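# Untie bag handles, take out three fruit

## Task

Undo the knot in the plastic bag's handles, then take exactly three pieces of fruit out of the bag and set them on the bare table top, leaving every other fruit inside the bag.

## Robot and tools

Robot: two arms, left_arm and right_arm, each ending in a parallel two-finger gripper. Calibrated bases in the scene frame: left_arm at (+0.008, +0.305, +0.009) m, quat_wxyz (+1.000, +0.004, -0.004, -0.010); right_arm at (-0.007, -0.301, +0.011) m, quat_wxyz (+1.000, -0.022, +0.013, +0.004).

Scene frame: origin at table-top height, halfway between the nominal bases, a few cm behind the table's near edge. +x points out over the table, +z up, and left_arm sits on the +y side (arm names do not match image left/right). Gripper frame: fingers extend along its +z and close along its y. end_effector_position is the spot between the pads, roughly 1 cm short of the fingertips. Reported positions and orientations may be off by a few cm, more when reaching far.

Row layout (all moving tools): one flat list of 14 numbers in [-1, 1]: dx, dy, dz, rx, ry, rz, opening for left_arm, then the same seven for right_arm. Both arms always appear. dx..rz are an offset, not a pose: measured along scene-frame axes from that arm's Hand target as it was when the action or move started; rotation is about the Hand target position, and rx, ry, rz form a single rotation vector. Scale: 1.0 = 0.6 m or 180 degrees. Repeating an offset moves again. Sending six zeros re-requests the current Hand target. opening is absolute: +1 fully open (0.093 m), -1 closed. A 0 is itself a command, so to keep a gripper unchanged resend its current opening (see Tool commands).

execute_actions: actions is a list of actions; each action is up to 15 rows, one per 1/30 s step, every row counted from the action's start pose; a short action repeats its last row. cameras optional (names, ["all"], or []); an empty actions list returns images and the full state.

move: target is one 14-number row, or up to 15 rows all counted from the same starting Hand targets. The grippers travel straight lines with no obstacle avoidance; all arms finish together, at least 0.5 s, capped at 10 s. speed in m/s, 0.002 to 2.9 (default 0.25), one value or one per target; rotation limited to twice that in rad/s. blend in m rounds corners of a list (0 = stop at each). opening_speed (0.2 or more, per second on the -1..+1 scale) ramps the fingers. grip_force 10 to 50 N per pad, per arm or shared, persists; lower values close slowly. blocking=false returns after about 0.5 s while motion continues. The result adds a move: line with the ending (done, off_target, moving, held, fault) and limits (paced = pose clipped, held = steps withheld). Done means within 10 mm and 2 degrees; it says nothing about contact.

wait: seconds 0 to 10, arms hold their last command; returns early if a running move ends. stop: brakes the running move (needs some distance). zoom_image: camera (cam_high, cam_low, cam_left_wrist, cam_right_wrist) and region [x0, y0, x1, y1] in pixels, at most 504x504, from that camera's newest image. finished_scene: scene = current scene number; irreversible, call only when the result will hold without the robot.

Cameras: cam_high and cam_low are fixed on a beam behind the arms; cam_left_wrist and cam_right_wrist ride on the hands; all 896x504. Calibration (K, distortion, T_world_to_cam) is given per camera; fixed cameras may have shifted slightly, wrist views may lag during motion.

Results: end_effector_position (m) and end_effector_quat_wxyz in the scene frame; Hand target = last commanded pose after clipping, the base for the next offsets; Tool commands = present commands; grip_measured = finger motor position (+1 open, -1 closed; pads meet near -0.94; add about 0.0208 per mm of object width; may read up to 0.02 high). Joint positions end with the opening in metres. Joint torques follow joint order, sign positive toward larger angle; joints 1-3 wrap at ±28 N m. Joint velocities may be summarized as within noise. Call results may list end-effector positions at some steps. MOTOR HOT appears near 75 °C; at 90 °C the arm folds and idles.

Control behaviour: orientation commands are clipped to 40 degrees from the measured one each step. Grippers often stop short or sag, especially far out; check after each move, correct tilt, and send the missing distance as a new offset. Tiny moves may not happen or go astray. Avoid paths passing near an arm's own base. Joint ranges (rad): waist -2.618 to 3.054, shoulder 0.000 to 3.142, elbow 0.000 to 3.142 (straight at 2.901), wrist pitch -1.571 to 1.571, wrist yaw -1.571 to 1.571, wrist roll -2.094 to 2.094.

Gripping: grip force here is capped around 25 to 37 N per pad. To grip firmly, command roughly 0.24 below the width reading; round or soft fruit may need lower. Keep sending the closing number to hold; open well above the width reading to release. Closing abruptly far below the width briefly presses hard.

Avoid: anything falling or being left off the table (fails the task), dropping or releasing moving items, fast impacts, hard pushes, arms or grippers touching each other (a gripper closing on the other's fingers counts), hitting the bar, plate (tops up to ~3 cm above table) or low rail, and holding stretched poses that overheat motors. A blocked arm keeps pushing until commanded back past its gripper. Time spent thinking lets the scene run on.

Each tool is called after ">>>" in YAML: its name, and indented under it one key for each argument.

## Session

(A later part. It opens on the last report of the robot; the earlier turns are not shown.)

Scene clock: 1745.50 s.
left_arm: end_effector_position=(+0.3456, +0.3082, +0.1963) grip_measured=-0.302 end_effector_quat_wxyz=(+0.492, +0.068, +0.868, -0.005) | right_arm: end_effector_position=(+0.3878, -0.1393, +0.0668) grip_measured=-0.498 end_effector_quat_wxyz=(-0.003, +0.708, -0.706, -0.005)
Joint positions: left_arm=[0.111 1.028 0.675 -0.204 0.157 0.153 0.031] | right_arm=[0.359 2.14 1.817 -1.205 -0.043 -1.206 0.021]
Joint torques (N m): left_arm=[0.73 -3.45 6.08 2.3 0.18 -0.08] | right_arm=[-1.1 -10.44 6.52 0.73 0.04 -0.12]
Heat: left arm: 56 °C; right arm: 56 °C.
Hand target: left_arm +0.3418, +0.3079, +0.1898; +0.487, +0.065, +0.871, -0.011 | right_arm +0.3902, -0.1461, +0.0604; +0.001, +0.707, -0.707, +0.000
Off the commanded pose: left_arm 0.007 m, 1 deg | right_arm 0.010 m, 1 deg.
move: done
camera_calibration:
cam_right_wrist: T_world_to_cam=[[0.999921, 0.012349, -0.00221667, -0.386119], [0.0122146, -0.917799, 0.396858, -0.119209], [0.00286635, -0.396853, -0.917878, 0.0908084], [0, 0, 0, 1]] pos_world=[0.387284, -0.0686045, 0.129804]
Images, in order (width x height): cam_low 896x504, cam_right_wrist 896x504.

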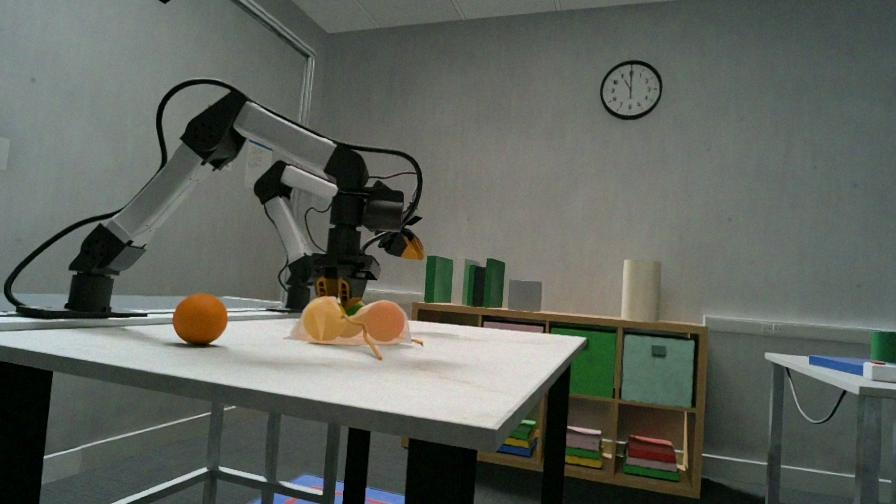

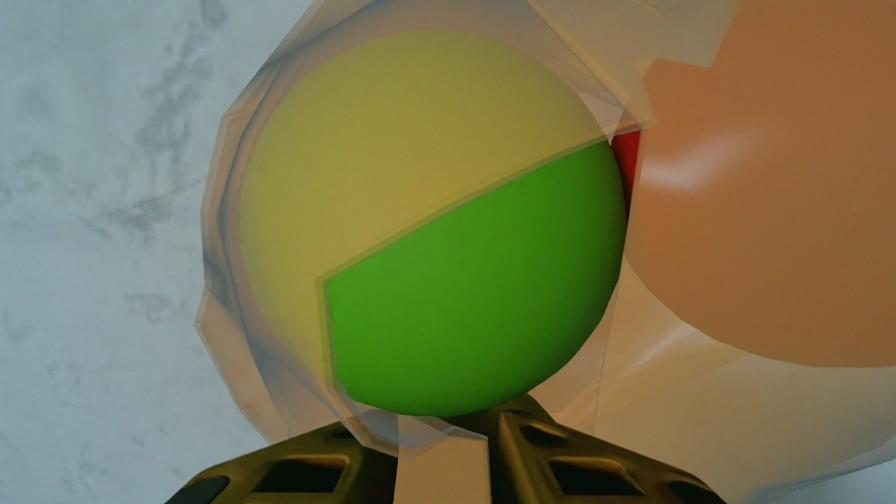

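>>> move:
  target: [0,0,0,0,0,0,-0.3,0,0.01,0,0,0,0,-1]
  opening_speed: 0.5
  cameras: ["cam_low","cam_right_wrist"]

>>> zoom_image:
  camera: "cam_low"
  region: [230, 220, 500, 370]

Scene clock: 1752.90 s.
left_arm: end_effector_position=(+0.3456, +0.3082, +0.1963) grip_measured=-0.302 end_effector_quat_wxyz=(+0.492, +0.068, +0.868, -0.005) | right_arm: end_effector_position=(+0.3880, -0.1392, +0.0668) grip_measured=-0.985 end_effector_quat_wxyz=(-0.004, +0.708, -0.706, -0.005)
Joint positions: left_arm=[0.111 1.028 0.675 -0.204 0.157 0.153 0.031] | right_arm=[0.359 2.14 1.817 -1.205 -0.043 -1.206 0]
Joint torques (N m): left_arm=[0.76 -3.37 6.13 2.32 0.17 -0.08] | right_arm=[-0.12 -9.47 8.01 0.68 0.09 0.03]
Heat: left arm: 56 °C; right arm: 55 °C.
Hand target: left_arm +0.3418, +0.3079, +0.1898; +0.487, +0.065, +0.871, -0.011 | right_arm +0.3902, -0.1401, +0.0604; +0.001, +0.707, -0.707, +0.000
Off the commanded pose: left_arm 0.007 m, 1 deg | right_arm 0.007 m, 1 deg.
move: done
camera_calibration:
cam_right_wrist: T_world_to_cam=[[0.999917, 0.0127594, -0.00151976, -0.38628], [0.0123155, -0.917882, 0.396661, -0.11923], [0.00366619, -0.396647, -0.917964, 0.0905235], [0, 0, 0, 1]] pos_world=[0.387385, -0.0686043, 0.129804]
Images, in order (width x height): cam_low 896x504, cam_right_wrist 896x504.

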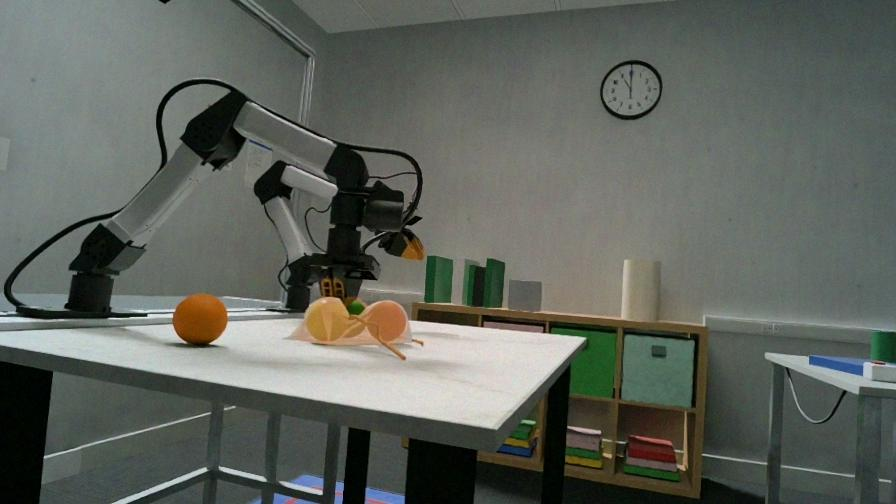

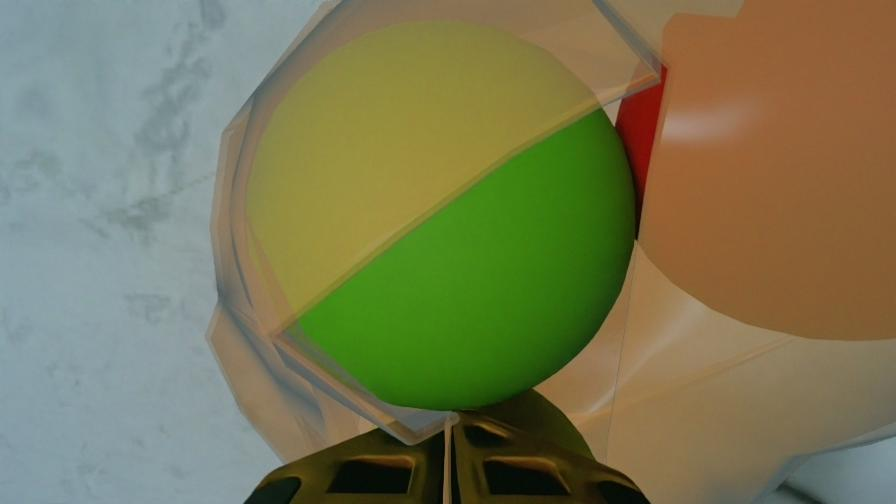

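Scaled by 1.867 from the camera's 896x504 image, which has a finer 1280x720 frame.

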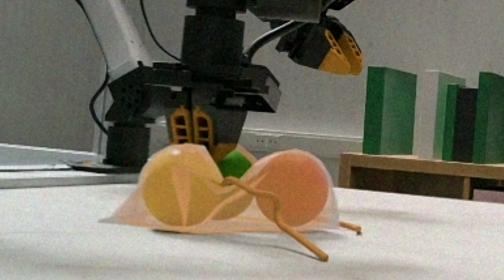

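>>> move:
  target:
    - [0,0,0,0,0,0,-0.3,-0.02,0.0,0.05,0,0,0,-1]
    - [0,0,0,0,0,0,-0.3,-0.09,0.0,0.05,0,0,0,-1]
  speed: 0.06
  blend: 0.01
  cameras: ["cam_high","cam_low","cam_right_wrist"]

>>> zoom_image:
  camera: "cam_high"
  region: [350, 150, 550, 300]

>>> zoom_image:
  camera: "cam_low"
  region: [230, 220, 500, 370]

Scene clock: 1765.23 s.
left_arm: end_effector_position=(+0.3456, +0.3082, +0.1963) grip_measured=-0.302 end_effector_quat_wxyz=(+0.492, +0.068, +0.868, -0.005) | right_arm: end_effector_position=(+0.3359, -0.1398, +0.0804) grip_measured=-0.986 end_effector_quat_wxyz=(+0.015, +0.708, -0.706, -0.013)
Joint positions: left_arm=[0.111 1.028 0.675 -0.204 0.157 0.153 0.031] | right_arm=[0.407 1.976 1.622 -1.213 -0.042 -1.159 0]
Joint torques (N m): left_arm=[0.7 -3.38 6.12 2.3 0.16 -0.11] | right_arm=[0.14 -13.33 6.43 0.56 0.06 0.12]
Heat: left arm: 56 °C; right arm: 55 °C.
Hand target: left_arm +0.3418, +0.3079, +0.1898; +0.487, +0.065, +0.871, -0.011 | right_arm +0.3362, -0.1401, +0.0905; +0.001, +0.707, -0.707, +0.000
Off the commanded pose: left_arm 0.007 m, 1 deg | right_arm 0.010 m, 2 deg.
move: done
camera_calibration:
cam_right_wrist: T_world_to_cam=[[0.999115, 0.0119635, -0.0403236, -0.330815], [0.027467, -0.911631, 0.410092, -0.129821], [-0.0318541, -0.410837, -0.911152, 0.112407], [0, 0, 0, 1]] pos_world=[0.337669, -0.0682104, 0.142319]
Images, in order (width x height): cam_high 896x504, cam_low 896x504, cam_right_wrist 896x504.

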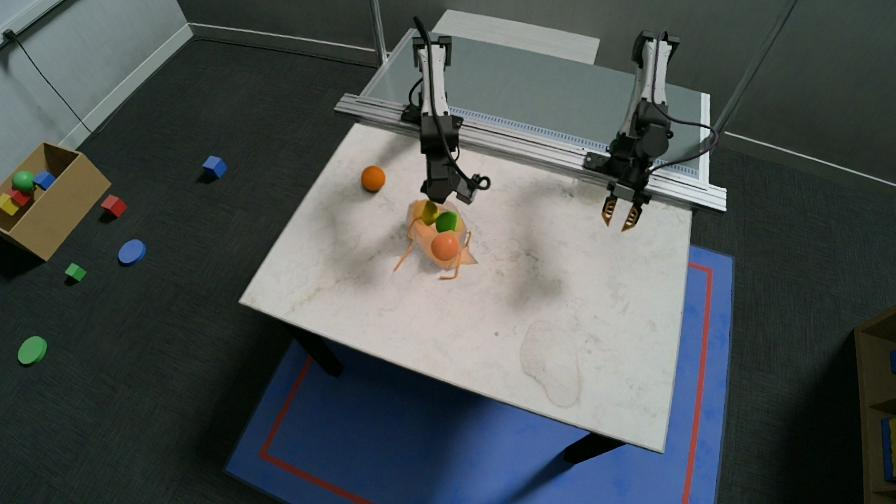

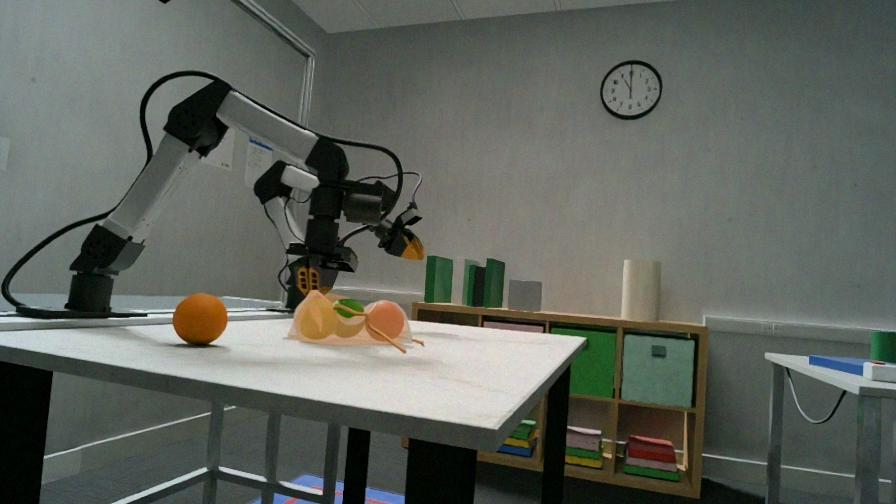

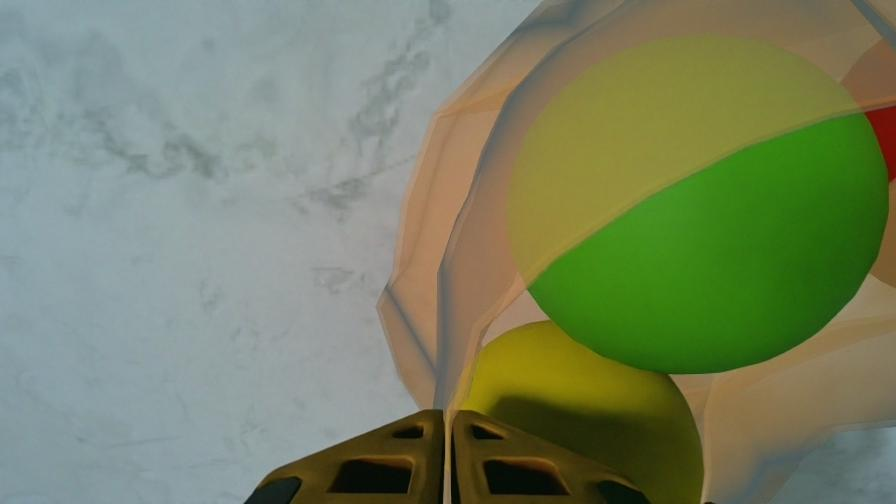

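Scaled by 2.520 from the camera's 896x504 image, which has a finer 1280x720 frame.

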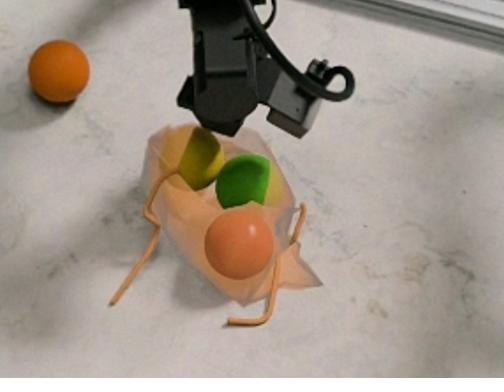

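Scaled by 1.867 from the camera's 896x504 image, which has a finer 1280x720 frame.

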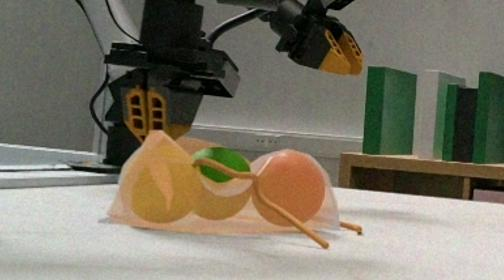

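>>> move:
  target:
    - [0,0,0,0,0,0,-0.3,-0.05,0.0,0.0,0,0,0,-1]
    - [0,0,0,0,0,0,-0.3,-0.08,0.0,-0.07,0,0,0,-1]
  speed: 0.06
  blend: 0.015
  cameras: ["cam_high","cam_low","cam_right_wrist"]

>>> zoom_image:
  camera: "cam_high"
  region: [350, 150, 550, 300]

>>> zoom_image:
  camera: "cam_low"
  region: [230, 220, 500, 370]

Scene clock: 1776.40 s.
left_arm: end_effector_position=(+0.3456, +0.3082, +0.1963) grip_measured=-0.302 end_effector_quat_wxyz=(+0.492, +0.068, +0.868, -0.005) | right_arm: end_effector_position=(+0.2872, -0.1405, +0.0399) grip_measured=-0.986 end_effector_quat_wxyz=(+0.016, +0.707, -0.707, -0.012)
Joint positions: left_arm=[0.111 1.028 0.675 -0.204 0.157 0.153 0.031] | right_arm=[0.469 1.852 1.284 -0.997 -0.039 -1.095 0]
Joint torques (N m): left_arm=[0.76 -3.43 6.09 2.32 0.17 -0.09] | right_arm=[0.23 -12 6.3 0.62 0.1 0.11]
Heat: left arm: 56 °C; right arm: 54 °C.
Hand target: left_arm +0.3418, +0.3079, +0.1898; +0.487, +0.065, +0.871, -0.011 | right_arm +0.2883, -0.1400, +0.0484; +0.001, +0.707, -0.707, +0.000
Off the commanded pose: left_arm 0.007 m, 1 deg | right_arm 0.009 m, 2 deg.
move: done
camera_calibration:
cam_right_wrist: T_world_to_cam=[[0.999149, 0.0104136, -0.0399173, -0.284049], [0.0259695, -0.9106, 0.412471, -0.111992], [-0.0320534, -0.413157, -0.910096, 0.0733634], [0, 0, 0, 1]] pos_world=[0.289067, -0.0687117, 0.101623]
Images, in order (width x height): cam_high 896x504, cam_low 896x504, cam_right_wrist 896x504.

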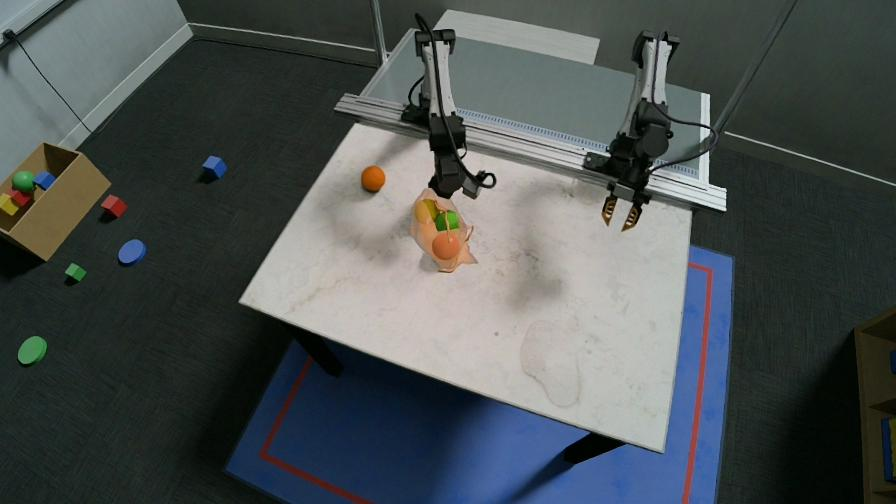

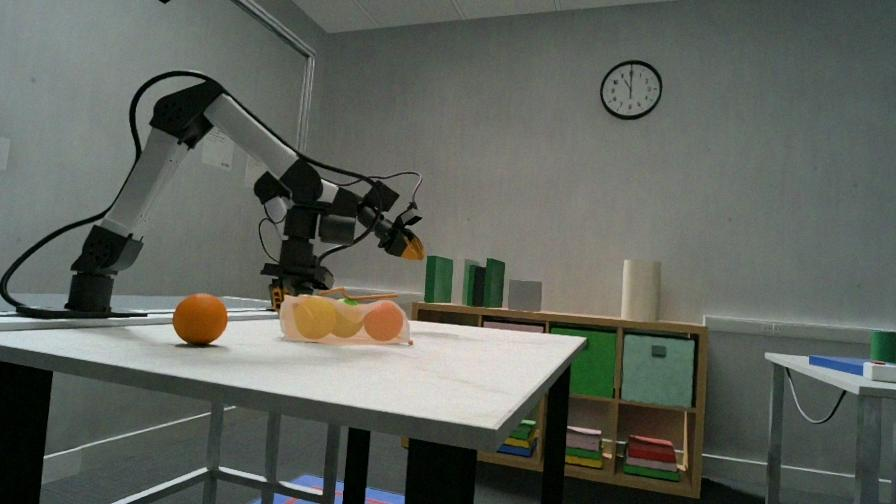

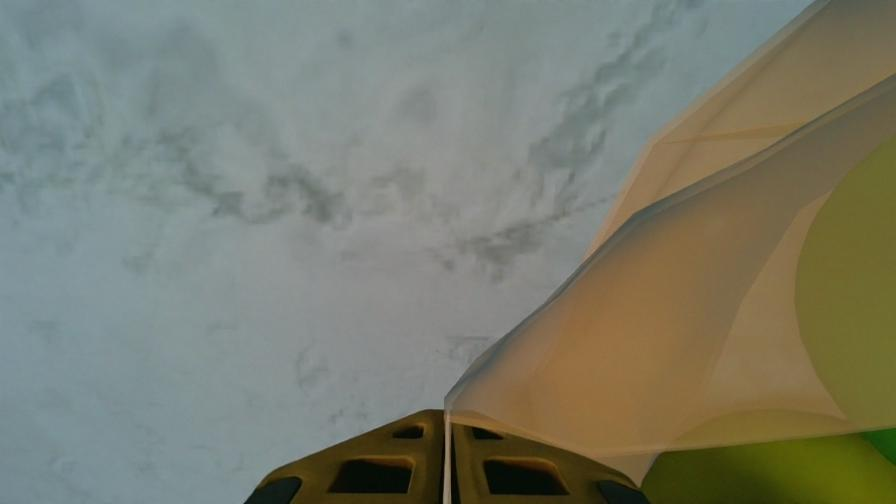

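Scaled by 2.520 from the camera's 896x504 image, which has a finer 1280x720 frame.

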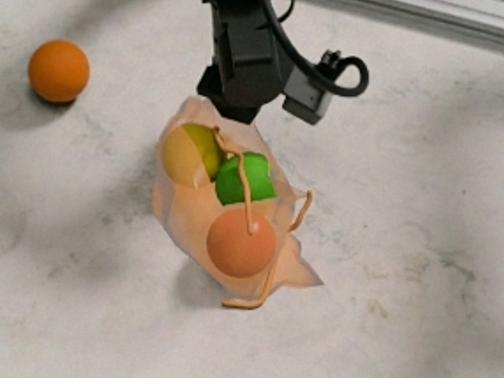

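Scaled by 1.867 from the camera's 896x504 image, which has a finer 1280x720 frame.

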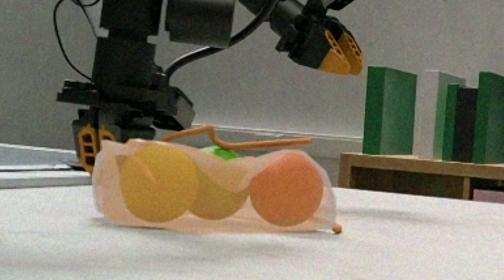

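>>> move:
  target: [0,0,0,0,0,0,-0.3,0.01,0.0,-0.03,0,0,0,-1]
  speed: 0.06

>>> move:
  target: [0,0,0,0,0,0,-0.3,0,0,0,0,0,0,-0.6]
  opening_speed: 0.4

>>> move:
  target:
    - [0,0,0,0,0,0,-0.3,0,0,0.15,0,0,0,-0.6]
    - [0,0,0,0,0,0,-0.3,0,-0.1,0.3,0,0,-0.5,-0.6]
  speed: 0.12
  blend: 0.04
  cameras: ["cam_high","cam_low","cam_right_wrist"]

>>> zoom_image:
  camera: "cam_high"
  region: [350, 150, 550, 300]

>>> zoom_image:
  camera: "cam_low"
  region: [230, 220, 500, 370]

Scene clock: 1798.67 s.
left_arm: end_effector_position=(+0.3456, +0.3082, +0.1963) grip_measured=-0.302 end_effector_quat_wxyz=(+0.492, +0.068, +0.868, -0.005) | right_arm: end_effector_position=(+0.2951, -0.1365, +0.0356) grip_measured=-0.986 end_effector_quat_wxyz=(-0.005, +0.708, -0.706, -0.005)
Joint positions: left_arm=[0.111 1.028 0.675 -0.204 0.157 0.153 0.031] | right_arm=[0.469 1.852 1.266 -0.936 -0.039 -1.095 0]
Joint torques (N m): left_arm=[0.68 -3.41 6.17 2.29 0.17 -0.09] | right_arm=[-0.34 -7.87 6.32 0.71 0.08 0]
Heat: left arm: 56 °C; right arm: 53 °C.
Hand target: left_arm +0.3418, +0.3079, +0.1898; +0.487, +0.065, +0.871, -0.011 | right_arm +0.2942, -0.1401, +0.0304; +0.001, +0.707, -0.707, +0.000
Off the commanded pose: left_arm 0.007 m, 1 deg | right_arm 0.006 m, 1 deg.
move: done

Scene clock: 1799.87 s.
left_arm: end_effector_position=(+0.3456, +0.3082, +0.1963) grip_measured=-0.302 end_effector_quat_wxyz=(+0.492, +0.068, +0.868, -0.005) | right_arm: end_effector_position=(+0.2953, -0.1364, +0.0356) grip_measured=-0.602 end_effector_quat_wxyz=(-0.005, +0.708, -0.706, -0.005)
Joint positions: left_arm=[0.111 1.028 0.675 -0.204 0.157 0.153 0.031] | right_arm=[0.469 1.852 1.266 -0.935 -0.039 -1.095 0.016]
Joint torques (N m): left_arm=[0.73 -3.38 6.2 2.3 0.17 -0.1] | right_arm=[-0.25 -7.91 6.13 0.73 0.08 0.03]
Heat: left arm: 56 °C; right arm: 53 °C.
Hand target: left_arm +0.3418, +0.3079, +0.1898; +0.487, +0.065, +0.871, -0.011 | right_arm +0.2942, -0.1400, +0.0304; +0.001, +0.707, -0.707, +0.000
Off the commanded pose: left_arm 0.007 m, 1 deg | right_arm 0.006 m, 1 deg.
move: done

Scene clock: 1807.80 s.
left_arm: end_effector_position=(+0.3456, +0.3082, +0.1963) grip_measured=-0.302 end_effector_quat_wxyz=(+0.492, +0.068, +0.868, -0.005) | right_arm: end_effector_position=(+0.2949, -0.1961, +0.1915) grip_measured=-0.602 end_effector_quat_wxyz=(-0.011, -0.009, +1.000, +0.000)
Joint positions: left_arm=[0.111 1.028 0.675 -0.204 0.157 0.153 0.031] | right_arm=[0.287 1.736 1.741 -1.559 -0.039 0.276 0.016]
Joint torques (N m): left_arm=[0.66 -3.45 6.12 2.31 0.18 -0.09] | right_arm=[-1.1 -10.59 11.15 0.23 0.06 0.1]
Heat: left arm: 56 °C; right arm: 55 °C.
Hand target: left_arm +0.3418, +0.3079, +0.1898; +0.487, +0.065, +0.871, -0.011 | right_arm +0.2942, -0.2000, +0.2104; +0.000, +0.000, +1.000, +0.001
Off the commanded pose: left_arm 0.007 m, 1 deg | right_arm 0.019 m, 2 deg.
joint sent to its limit (right arm) — joint 4 (wrist pitch), lower limit. The joint targets still meet the commanded pose.
move: off_target (right_arm)
camera_calibration:
cam_right_wrist: T_world_to_cam=[[0.0278193, -0.999613, 0.00027623, -0.204427], [-0.903558, -0.0250279, 0.427734, 0.21942], [-0.427562, -0.0121489, -0.903905, 0.382728], [0, 0, 0, 1]] pos_world=[0.367586, -0.194207, 0.252153]
Images, in order (width x height): cam_high 896x504, cam_low 896x504, cam_right_wrist 896x504.

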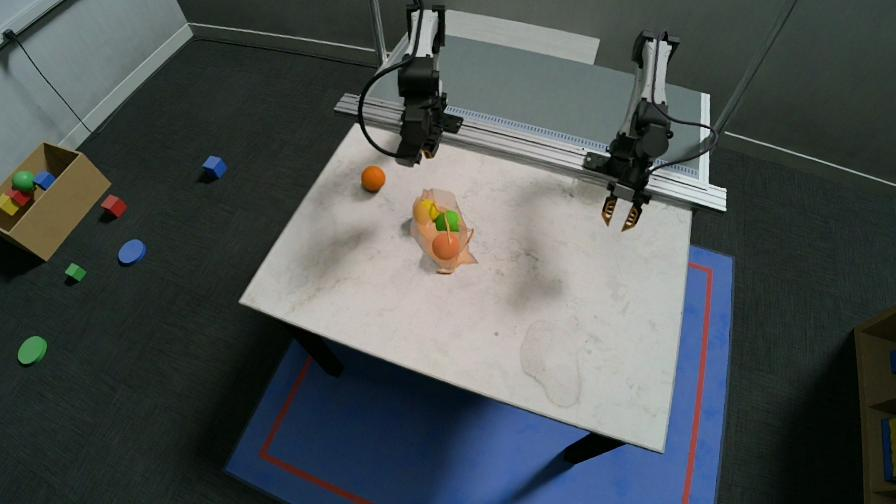

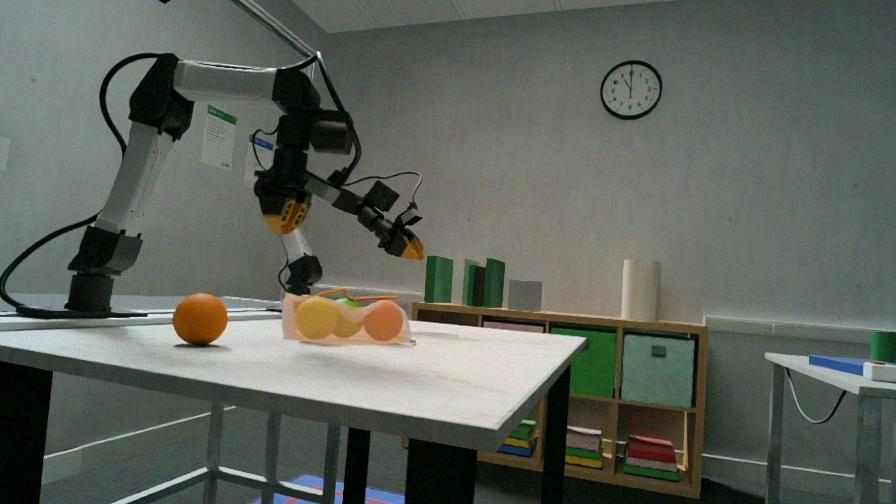

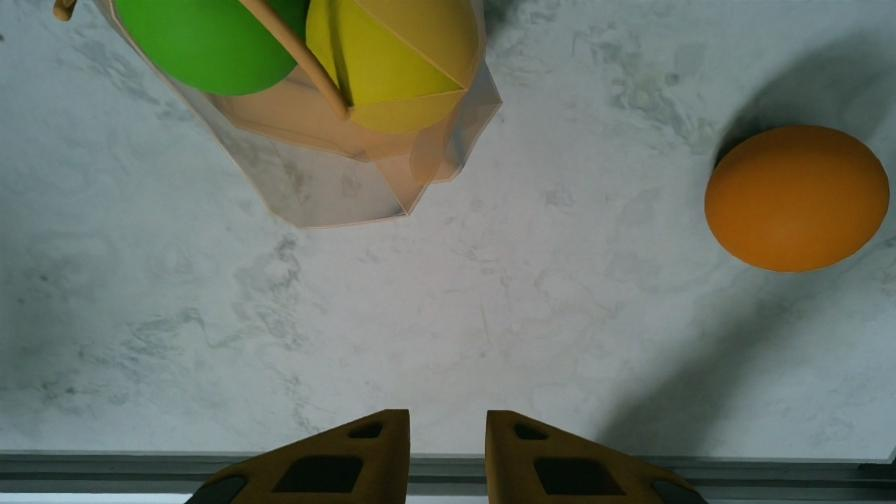

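Scaled by 2.520 from the camera's 896x504 image, which has a finer 1280x720 frame.

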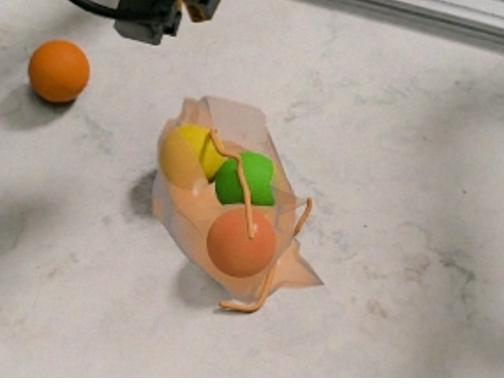

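Scaled by 1.867 from the camera's 896x504 image, which has a finer 1280x720 frame.

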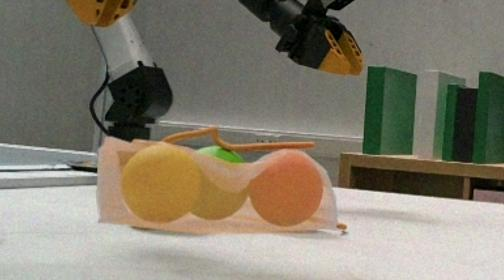

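>>> move:
  target: [0,0,0,0,0,0,-0.3,0.06,0.13,0.01,0,0,0,-0.3]
  speed: 0.15
  cameras: ["cam_right_wrist"]

Scene clock: 1822.30 s.
left_arm: end_effector_position=(+0.3456, +0.3082, +0.1963) grip_measured=-0.302 end_effector_quat_wxyz=(+0.492, +0.068, +0.868, -0.005) | right_arm: end_effector_position=(+0.3278, -0.1221, +0.2116) grip_measured=-0.302 end_effector_quat_wxyz=(+0.041, -0.004, +0.999, +0.027)
Joint positions: left_arm=[0.111 1.028 0.675 -0.204 0.157 0.153 0.031] | right_arm=[0.451 1.886 2.021 -1.565 -0.039 0.455 0.031]
Joint torques (N m): left_arm=[0.73 -3.41 6.22 2.29 0.17 -0.09] | right_arm=[-0.17 -7.66 11 0.58 0.14 0.11]
Heat: left arm: 57 °C; right arm: 57 °C.
Hand target: left_arm +0.3418, +0.3079, +0.1898; +0.487, +0.065, +0.871, -0.011 | right_arm +0.3302, -0.1220, +0.2163; +0.000, +0.000, +1.000, +0.001
Off the commanded pose: left_arm 0.007 m, 1 deg | right_arm 0.005 m, 6 deg.
joint sent to its limit (right arm) — joint 4 (wrist pitch), lower limit. The joint targets are off in orientation, not in position.
move: off_target (right_arm)
camera_calibration:
cam_right_wrist: T_world_to_cam=[[0.0194078, -0.99844, -0.052354, -0.11729], [-0.943181, -0.0356564, 0.330361, 0.274711], [-0.331712, 0.0429677, -0.942402, 0.399291], [0, 0, 0, 1]] pos_world=[0.393828, -0.124468, 0.279398]
Images, in order (width x height): cam_right_wrist 896x504.

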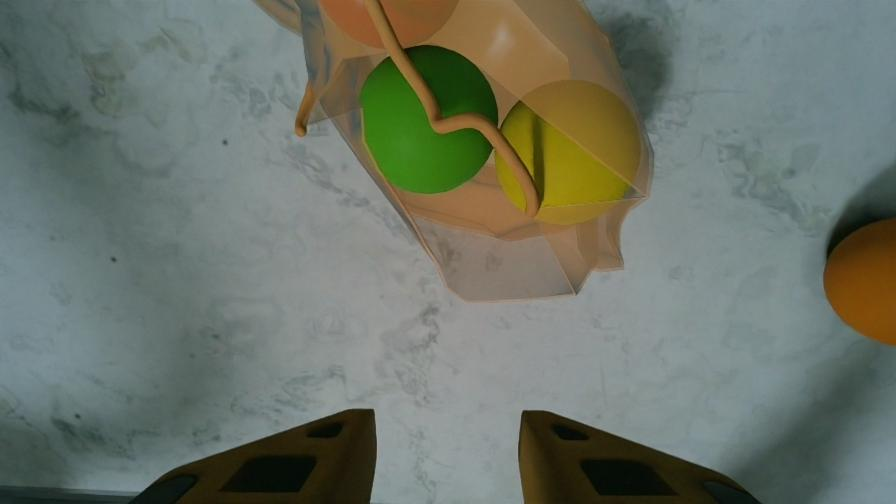

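>>> move:
  target: [0,0,0,0,0,0,-0.3,0.1363,0.045,-0.1438,0,0,0.1667,-0.4]
  speed: 0.15
  cameras: ["cam_low","cam_right_wrist"]

>>> zoom_image:
  camera: "cam_low"
  region: [230, 220, 500, 370]

Scene clock: 1915.23 s.
left_arm: end_effector_position=(+0.3456, +0.3082, +0.1963) grip_measured=-0.302 end_effector_quat_wxyz=(+0.492, +0.068, +0.868, -0.005) | right_arm: end_effector_position=(+0.4072, -0.0892, +0.1279) grip_measured=-0.398 end_effector_quat_wxyz=(+0.010, -0.261, +0.965, +0.008)
Joint positions: left_arm=[0.111 1.028 0.675 -0.204 0.157 0.153 0.031] | right_arm=[0.443 2.335 2.394 -1.564 -0.039 -0.074 0.026]
Joint torques (N m): left_arm=[0.72 -3.44 6.17 2.29 0.17 -0.09] | right_arm=[-1.11 -10.78 11.04 0.42 0.1 -0.12]
Heat: left arm: 57 °C; right arm: 61 °C.
Hand target: left_arm +0.3418, +0.3079, +0.1898; +0.487, +0.065, +0.871, -0.011 | right_arm +0.4119, -0.0949, +0.1301; +0.000, -0.259, +0.966, +0.001
Off the commanded pose: left_arm 0.007 m, 1 deg | right_arm 0.008 m, 1 deg.
joint sent to its limit (right arm) — joint 4 (wrist pitch), lower limit. The joint targets still meet the commanded pose.
move: done
camera_calibration:
cam_right_wrist: T_world_to_cam=[[0.511321, -0.859338, -0.00946341, -0.283807], [-0.790974, -0.474891, 0.385796, 0.270134], [-0.336023, -0.18978, -0.922536, 0.323769], [0, 0, 0, 1]] pos_world=[0.467579, -0.0541574, 0.191786]
Images, in order (width x height): cam_low 896x504, cam_right_wrist 896x504.

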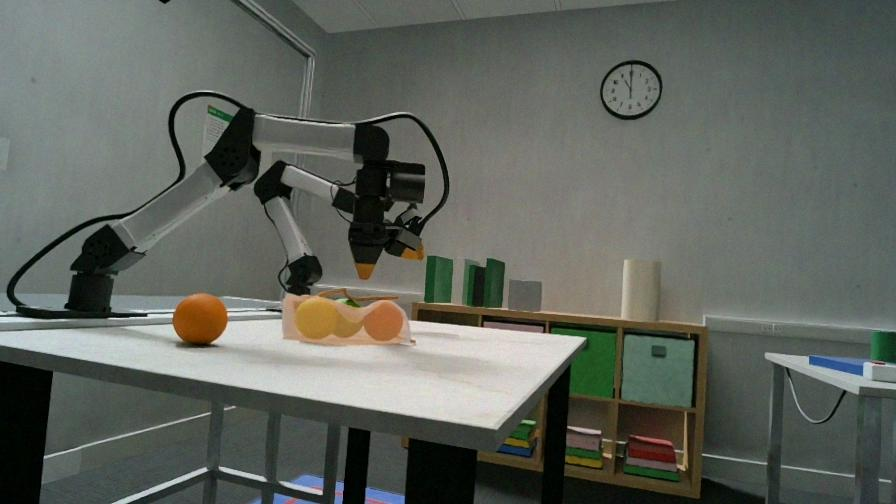

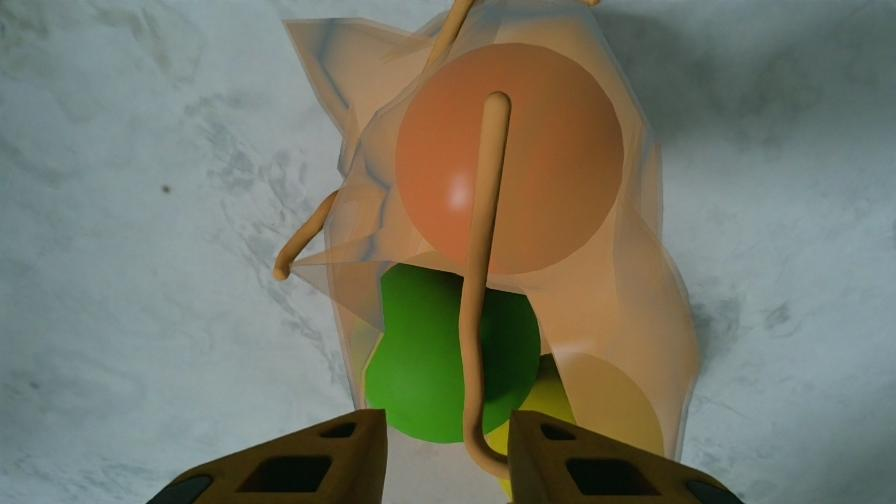

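Scaled by 1.867 from the camera's 896x504 image, which has a finer 1280x720 frame.

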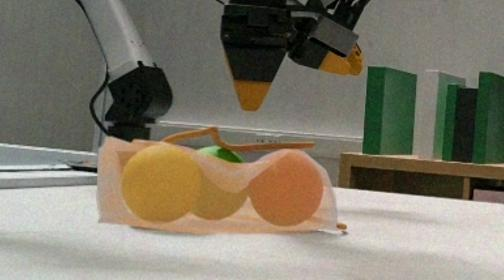

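>>> move:
  target: [0,0,0,0,0,0,-0.3,-0.002,0,-0.09,0,0,0,-0.4]
  speed: 0.08
  cameras: ["cam_low","cam_right_wrist"]

>>> zoom_image:
  camera: "cam_low"
  region: [230, 220, 500, 370]

Scene clock: 1938.20 s.
left_arm: end_effector_position=(+0.3456, +0.3082, +0.1963) grip_measured=-0.302 end_effector_quat_wxyz=(+0.492, +0.068, +0.868, -0.005) | right_arm: end_effector_position=(+0.4086, -0.0901, +0.0765) grip_measured=-0.398 end_effector_quat_wxyz=(-0.004, -0.260, +0.965, +0.005)
Joint positions: left_arm=[0.111 1.028 0.675 -0.204 0.157 0.153 0.031] | right_arm=[0.443 2.335 2.188 -1.387 -0.039 -0.075 0.026]
Joint torques (N m): left_arm=[0.7 -3.44 6.11 2.31 0.17 -0.09] | right_arm=[-0.76 -13.08 6.6 0.69 0.09 -0.05]
Heat: left arm: 57 °C; right arm: 60 °C.
Hand target: left_arm +0.3418, +0.3079, +0.1898; +0.487, +0.065, +0.871, -0.011 | right_arm +0.4108, -0.0949, +0.0761; +0.000, -0.259, +0.966, +0.001
Off the commanded pose: left_arm 0.007 m, 1 deg | right_arm 0.005 m, 1 deg.
move: done
camera_calibration:
cam_right_wrist: T_world_to_cam=[[0.510685, -0.859685, -0.0119546, -0.285358], [-0.780621, -0.469456, 0.412604, 0.284866], [-0.360321, -0.201378, -0.910832, 0.284657], [0, 0, 0, 1]] pos_world=[0.470668, -0.0542619, 0.138327]
Images, in order (width x height): cam_low 896x504, cam_right_wrist 896x504.

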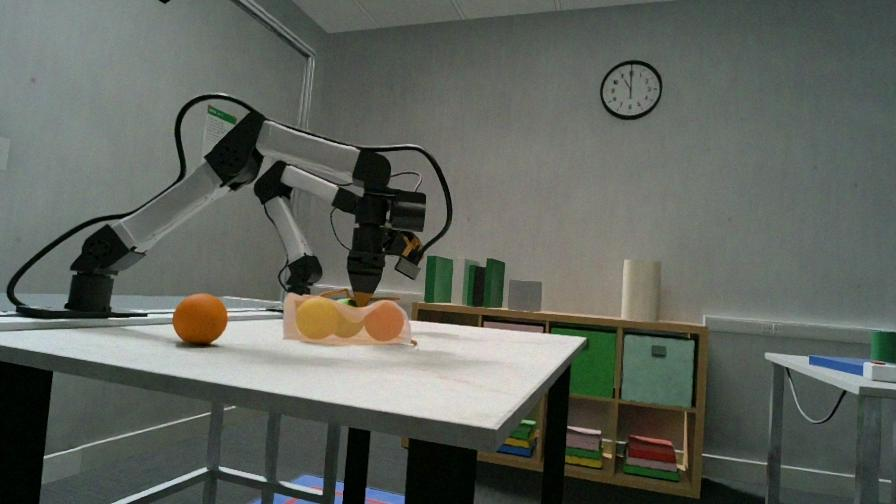

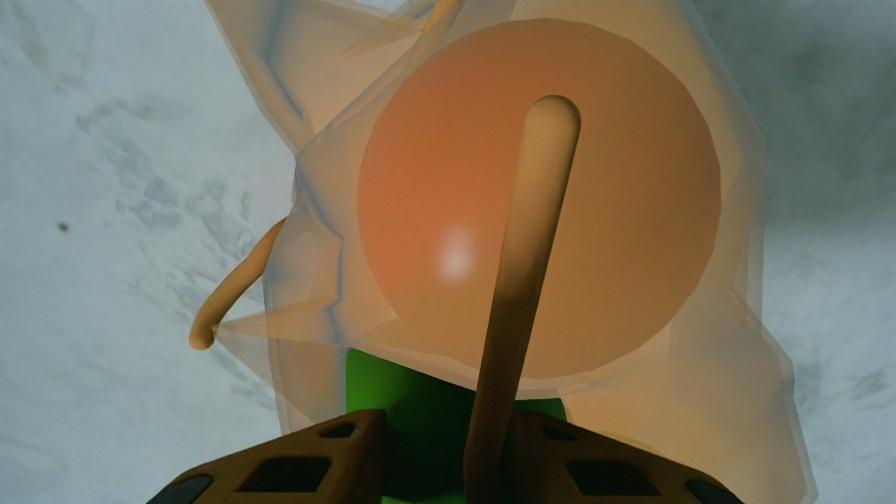

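Scaled by 1.867 from the camera's 896x504 image, which has a finer 1280x720 frame.

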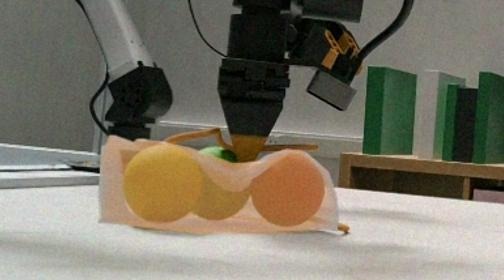

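>>> move:
  target: [0,0,0,0,0,0,-0.3,0,0,0.005,0,0,0,-1]
  opening_speed: 0.5

>>> move:
  target:
    - [0,0,0,0,0,0,-0.3,0,0.0,0.05,0,0,0,-1]
    - [0,0,0,0,0,0,-0.3,0.01,-0.08,0.05,0,0,0,-1]
  speed: 0.06
  blend: 0.01
  cameras: ["cam_high","cam_low","cam_right_wrist"]

>>> zoom_image:
  camera: "cam_low"
  region: [230, 220, 500, 370]

>>> zoom_image:
  camera: "cam_high"
  region: [350, 150, 550, 300]

Scene clock: 1952.13 s.
left_arm: end_effector_position=(+0.3456, +0.3082, +0.1963) grip_measured=-0.302 end_effector_quat_wxyz=(+0.492, +0.068, +0.868, -0.005) | right_arm: end_effector_position=(+0.4087, -0.0901, +0.0765) grip_measured=-0.904 end_effector_quat_wxyz=(-0.004, -0.260, +0.965, +0.005)
Joint positions: left_arm=[0.111 1.028 0.675 -0.204 0.157 0.153 0.031] | right_arm=[0.443 2.335 2.188 -1.387 -0.039 -0.075 0.002]
Joint torques (N m): left_arm=[0.69 -3.43 6.11 2.3 0.18 -0.1] | right_arm=[-0.83 -13.11 7.64 0.58 0.07 -0.07]
Heat: left arm: 57 °C; right arm: 58 °C.
Hand target: left_arm +0.3418, +0.3079, +0.1898; +0.487, +0.065, +0.871, -0.011 | right_arm +0.4108, -0.0949, +0.0791; +0.000, -0.259, +0.966, +0.001
Off the commanded pose: left_arm 0.007 m, 1 deg | right_arm 0.006 m, 1 deg.
move: done

Scene clock: 1954.00 s.
left_arm: end_effector_position=(+0.3456, +0.3082, +0.1963) grip_measured=-0.302 end_effector_quat_wxyz=(+0.492, +0.068, +0.868, -0.005) | right_arm: end_effector_position=(+0.4144, -0.1392, +0.0919) grip_measured=-0.904 end_effector_quat_wxyz=(-0.023, -0.258, +0.966, +0.001)
Joint positions: left_arm=[0.111 1.028 0.675 -0.204 0.157 0.153 0.031] | right_arm=[0.338 2.318 2.212 -1.472 -0.039 -0.176 0.002]
Joint torques (N m): left_arm=[0.75 -3.38 6.2 2.31 0.17 -0.08] | right_arm=[-0.94 -16.65 6.61 0.57 0.08 -0.09]
Heat: left arm: 57 °C; right arm: 58 °C.
Hand target: left_arm +0.3418, +0.3079, +0.1898; +0.487, +0.065, +0.871, -0.011 | right_arm +0.4168, -0.1429, +0.1091; +0.000, -0.259, +0.966, +0.001
Off the commanded pose: left_arm 0.007 m, 1 deg | right_arm 0.018 m, 3 deg.
move: off_target (right_arm)
camera_calibration:
cam_right_wrist: T_world_to_cam=[[0.505877, -0.862466, -0.0154932, -0.328395], [-0.767746, -0.458363, 0.447738, 0.252948], [-0.39326, -0.214606, -0.894031, 0.301135], [0, 0, 0, 1]] pos_world=[0.478752, -0.102662, 0.150882]
Images, in order (width x height): cam_high 896x504, cam_low 896x504, cam_right_wrist 896x504.

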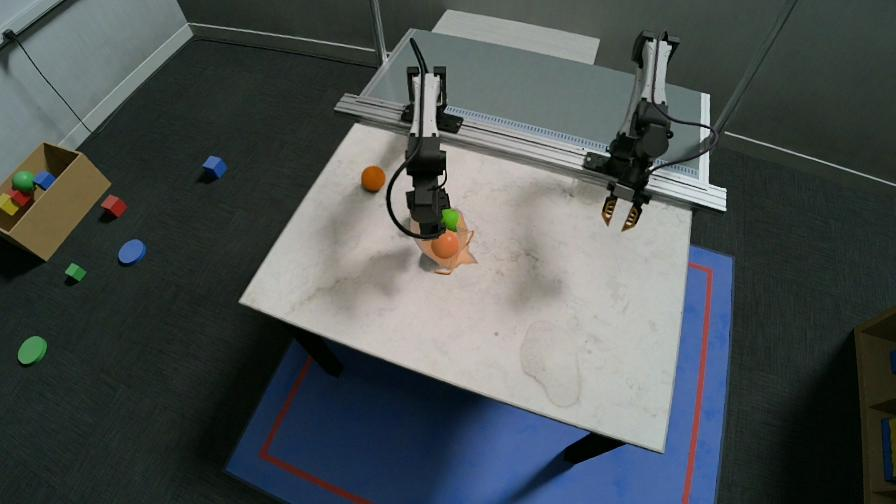

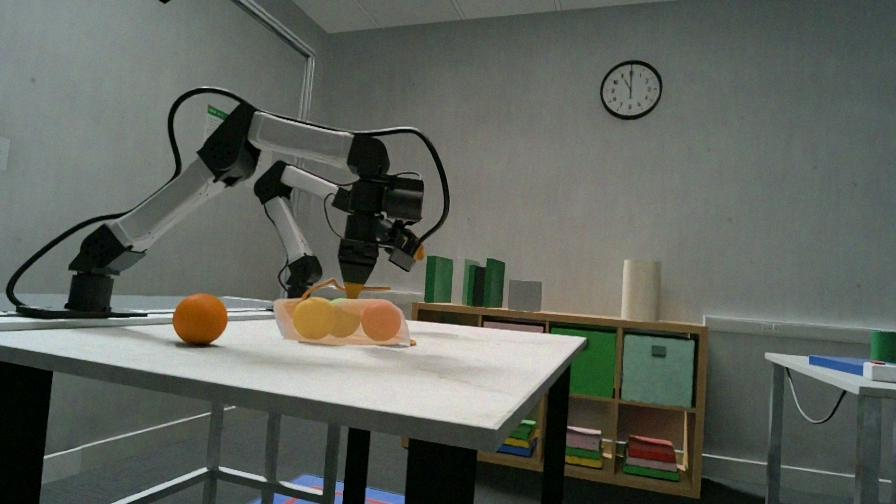

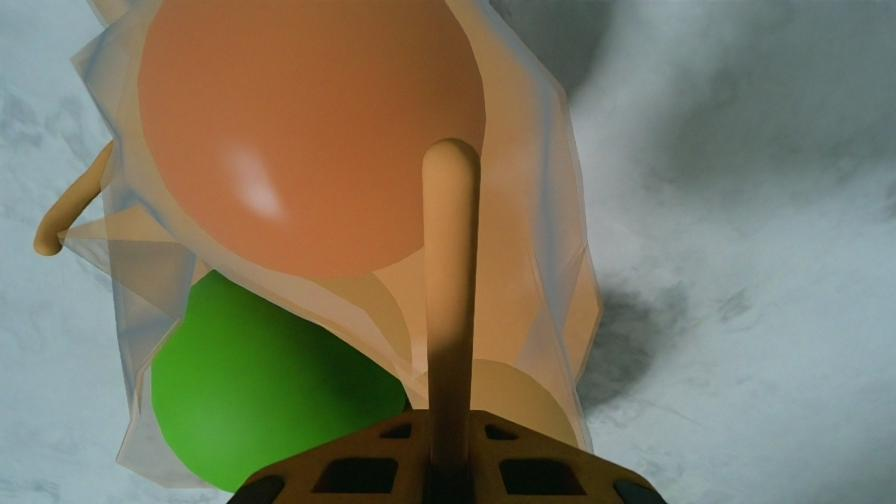

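Scaled by 1.867 from the camera's 896x504 image, which has a finer 1280x720 frame.

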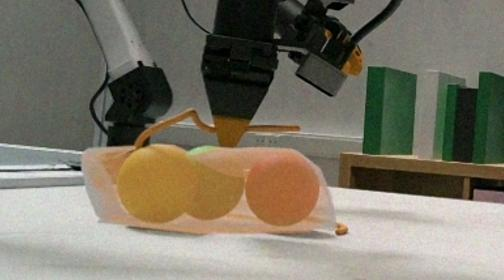

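Scaled by 2.520 from the camera's 896x504 image, which has a finer 1280x720 frame.

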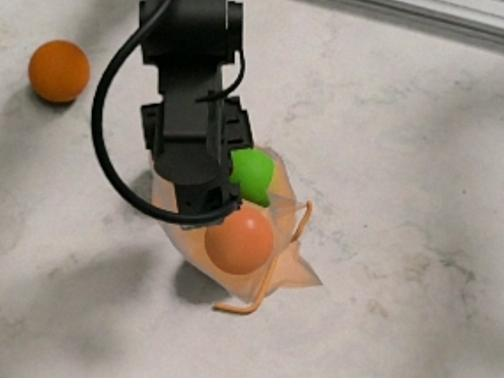

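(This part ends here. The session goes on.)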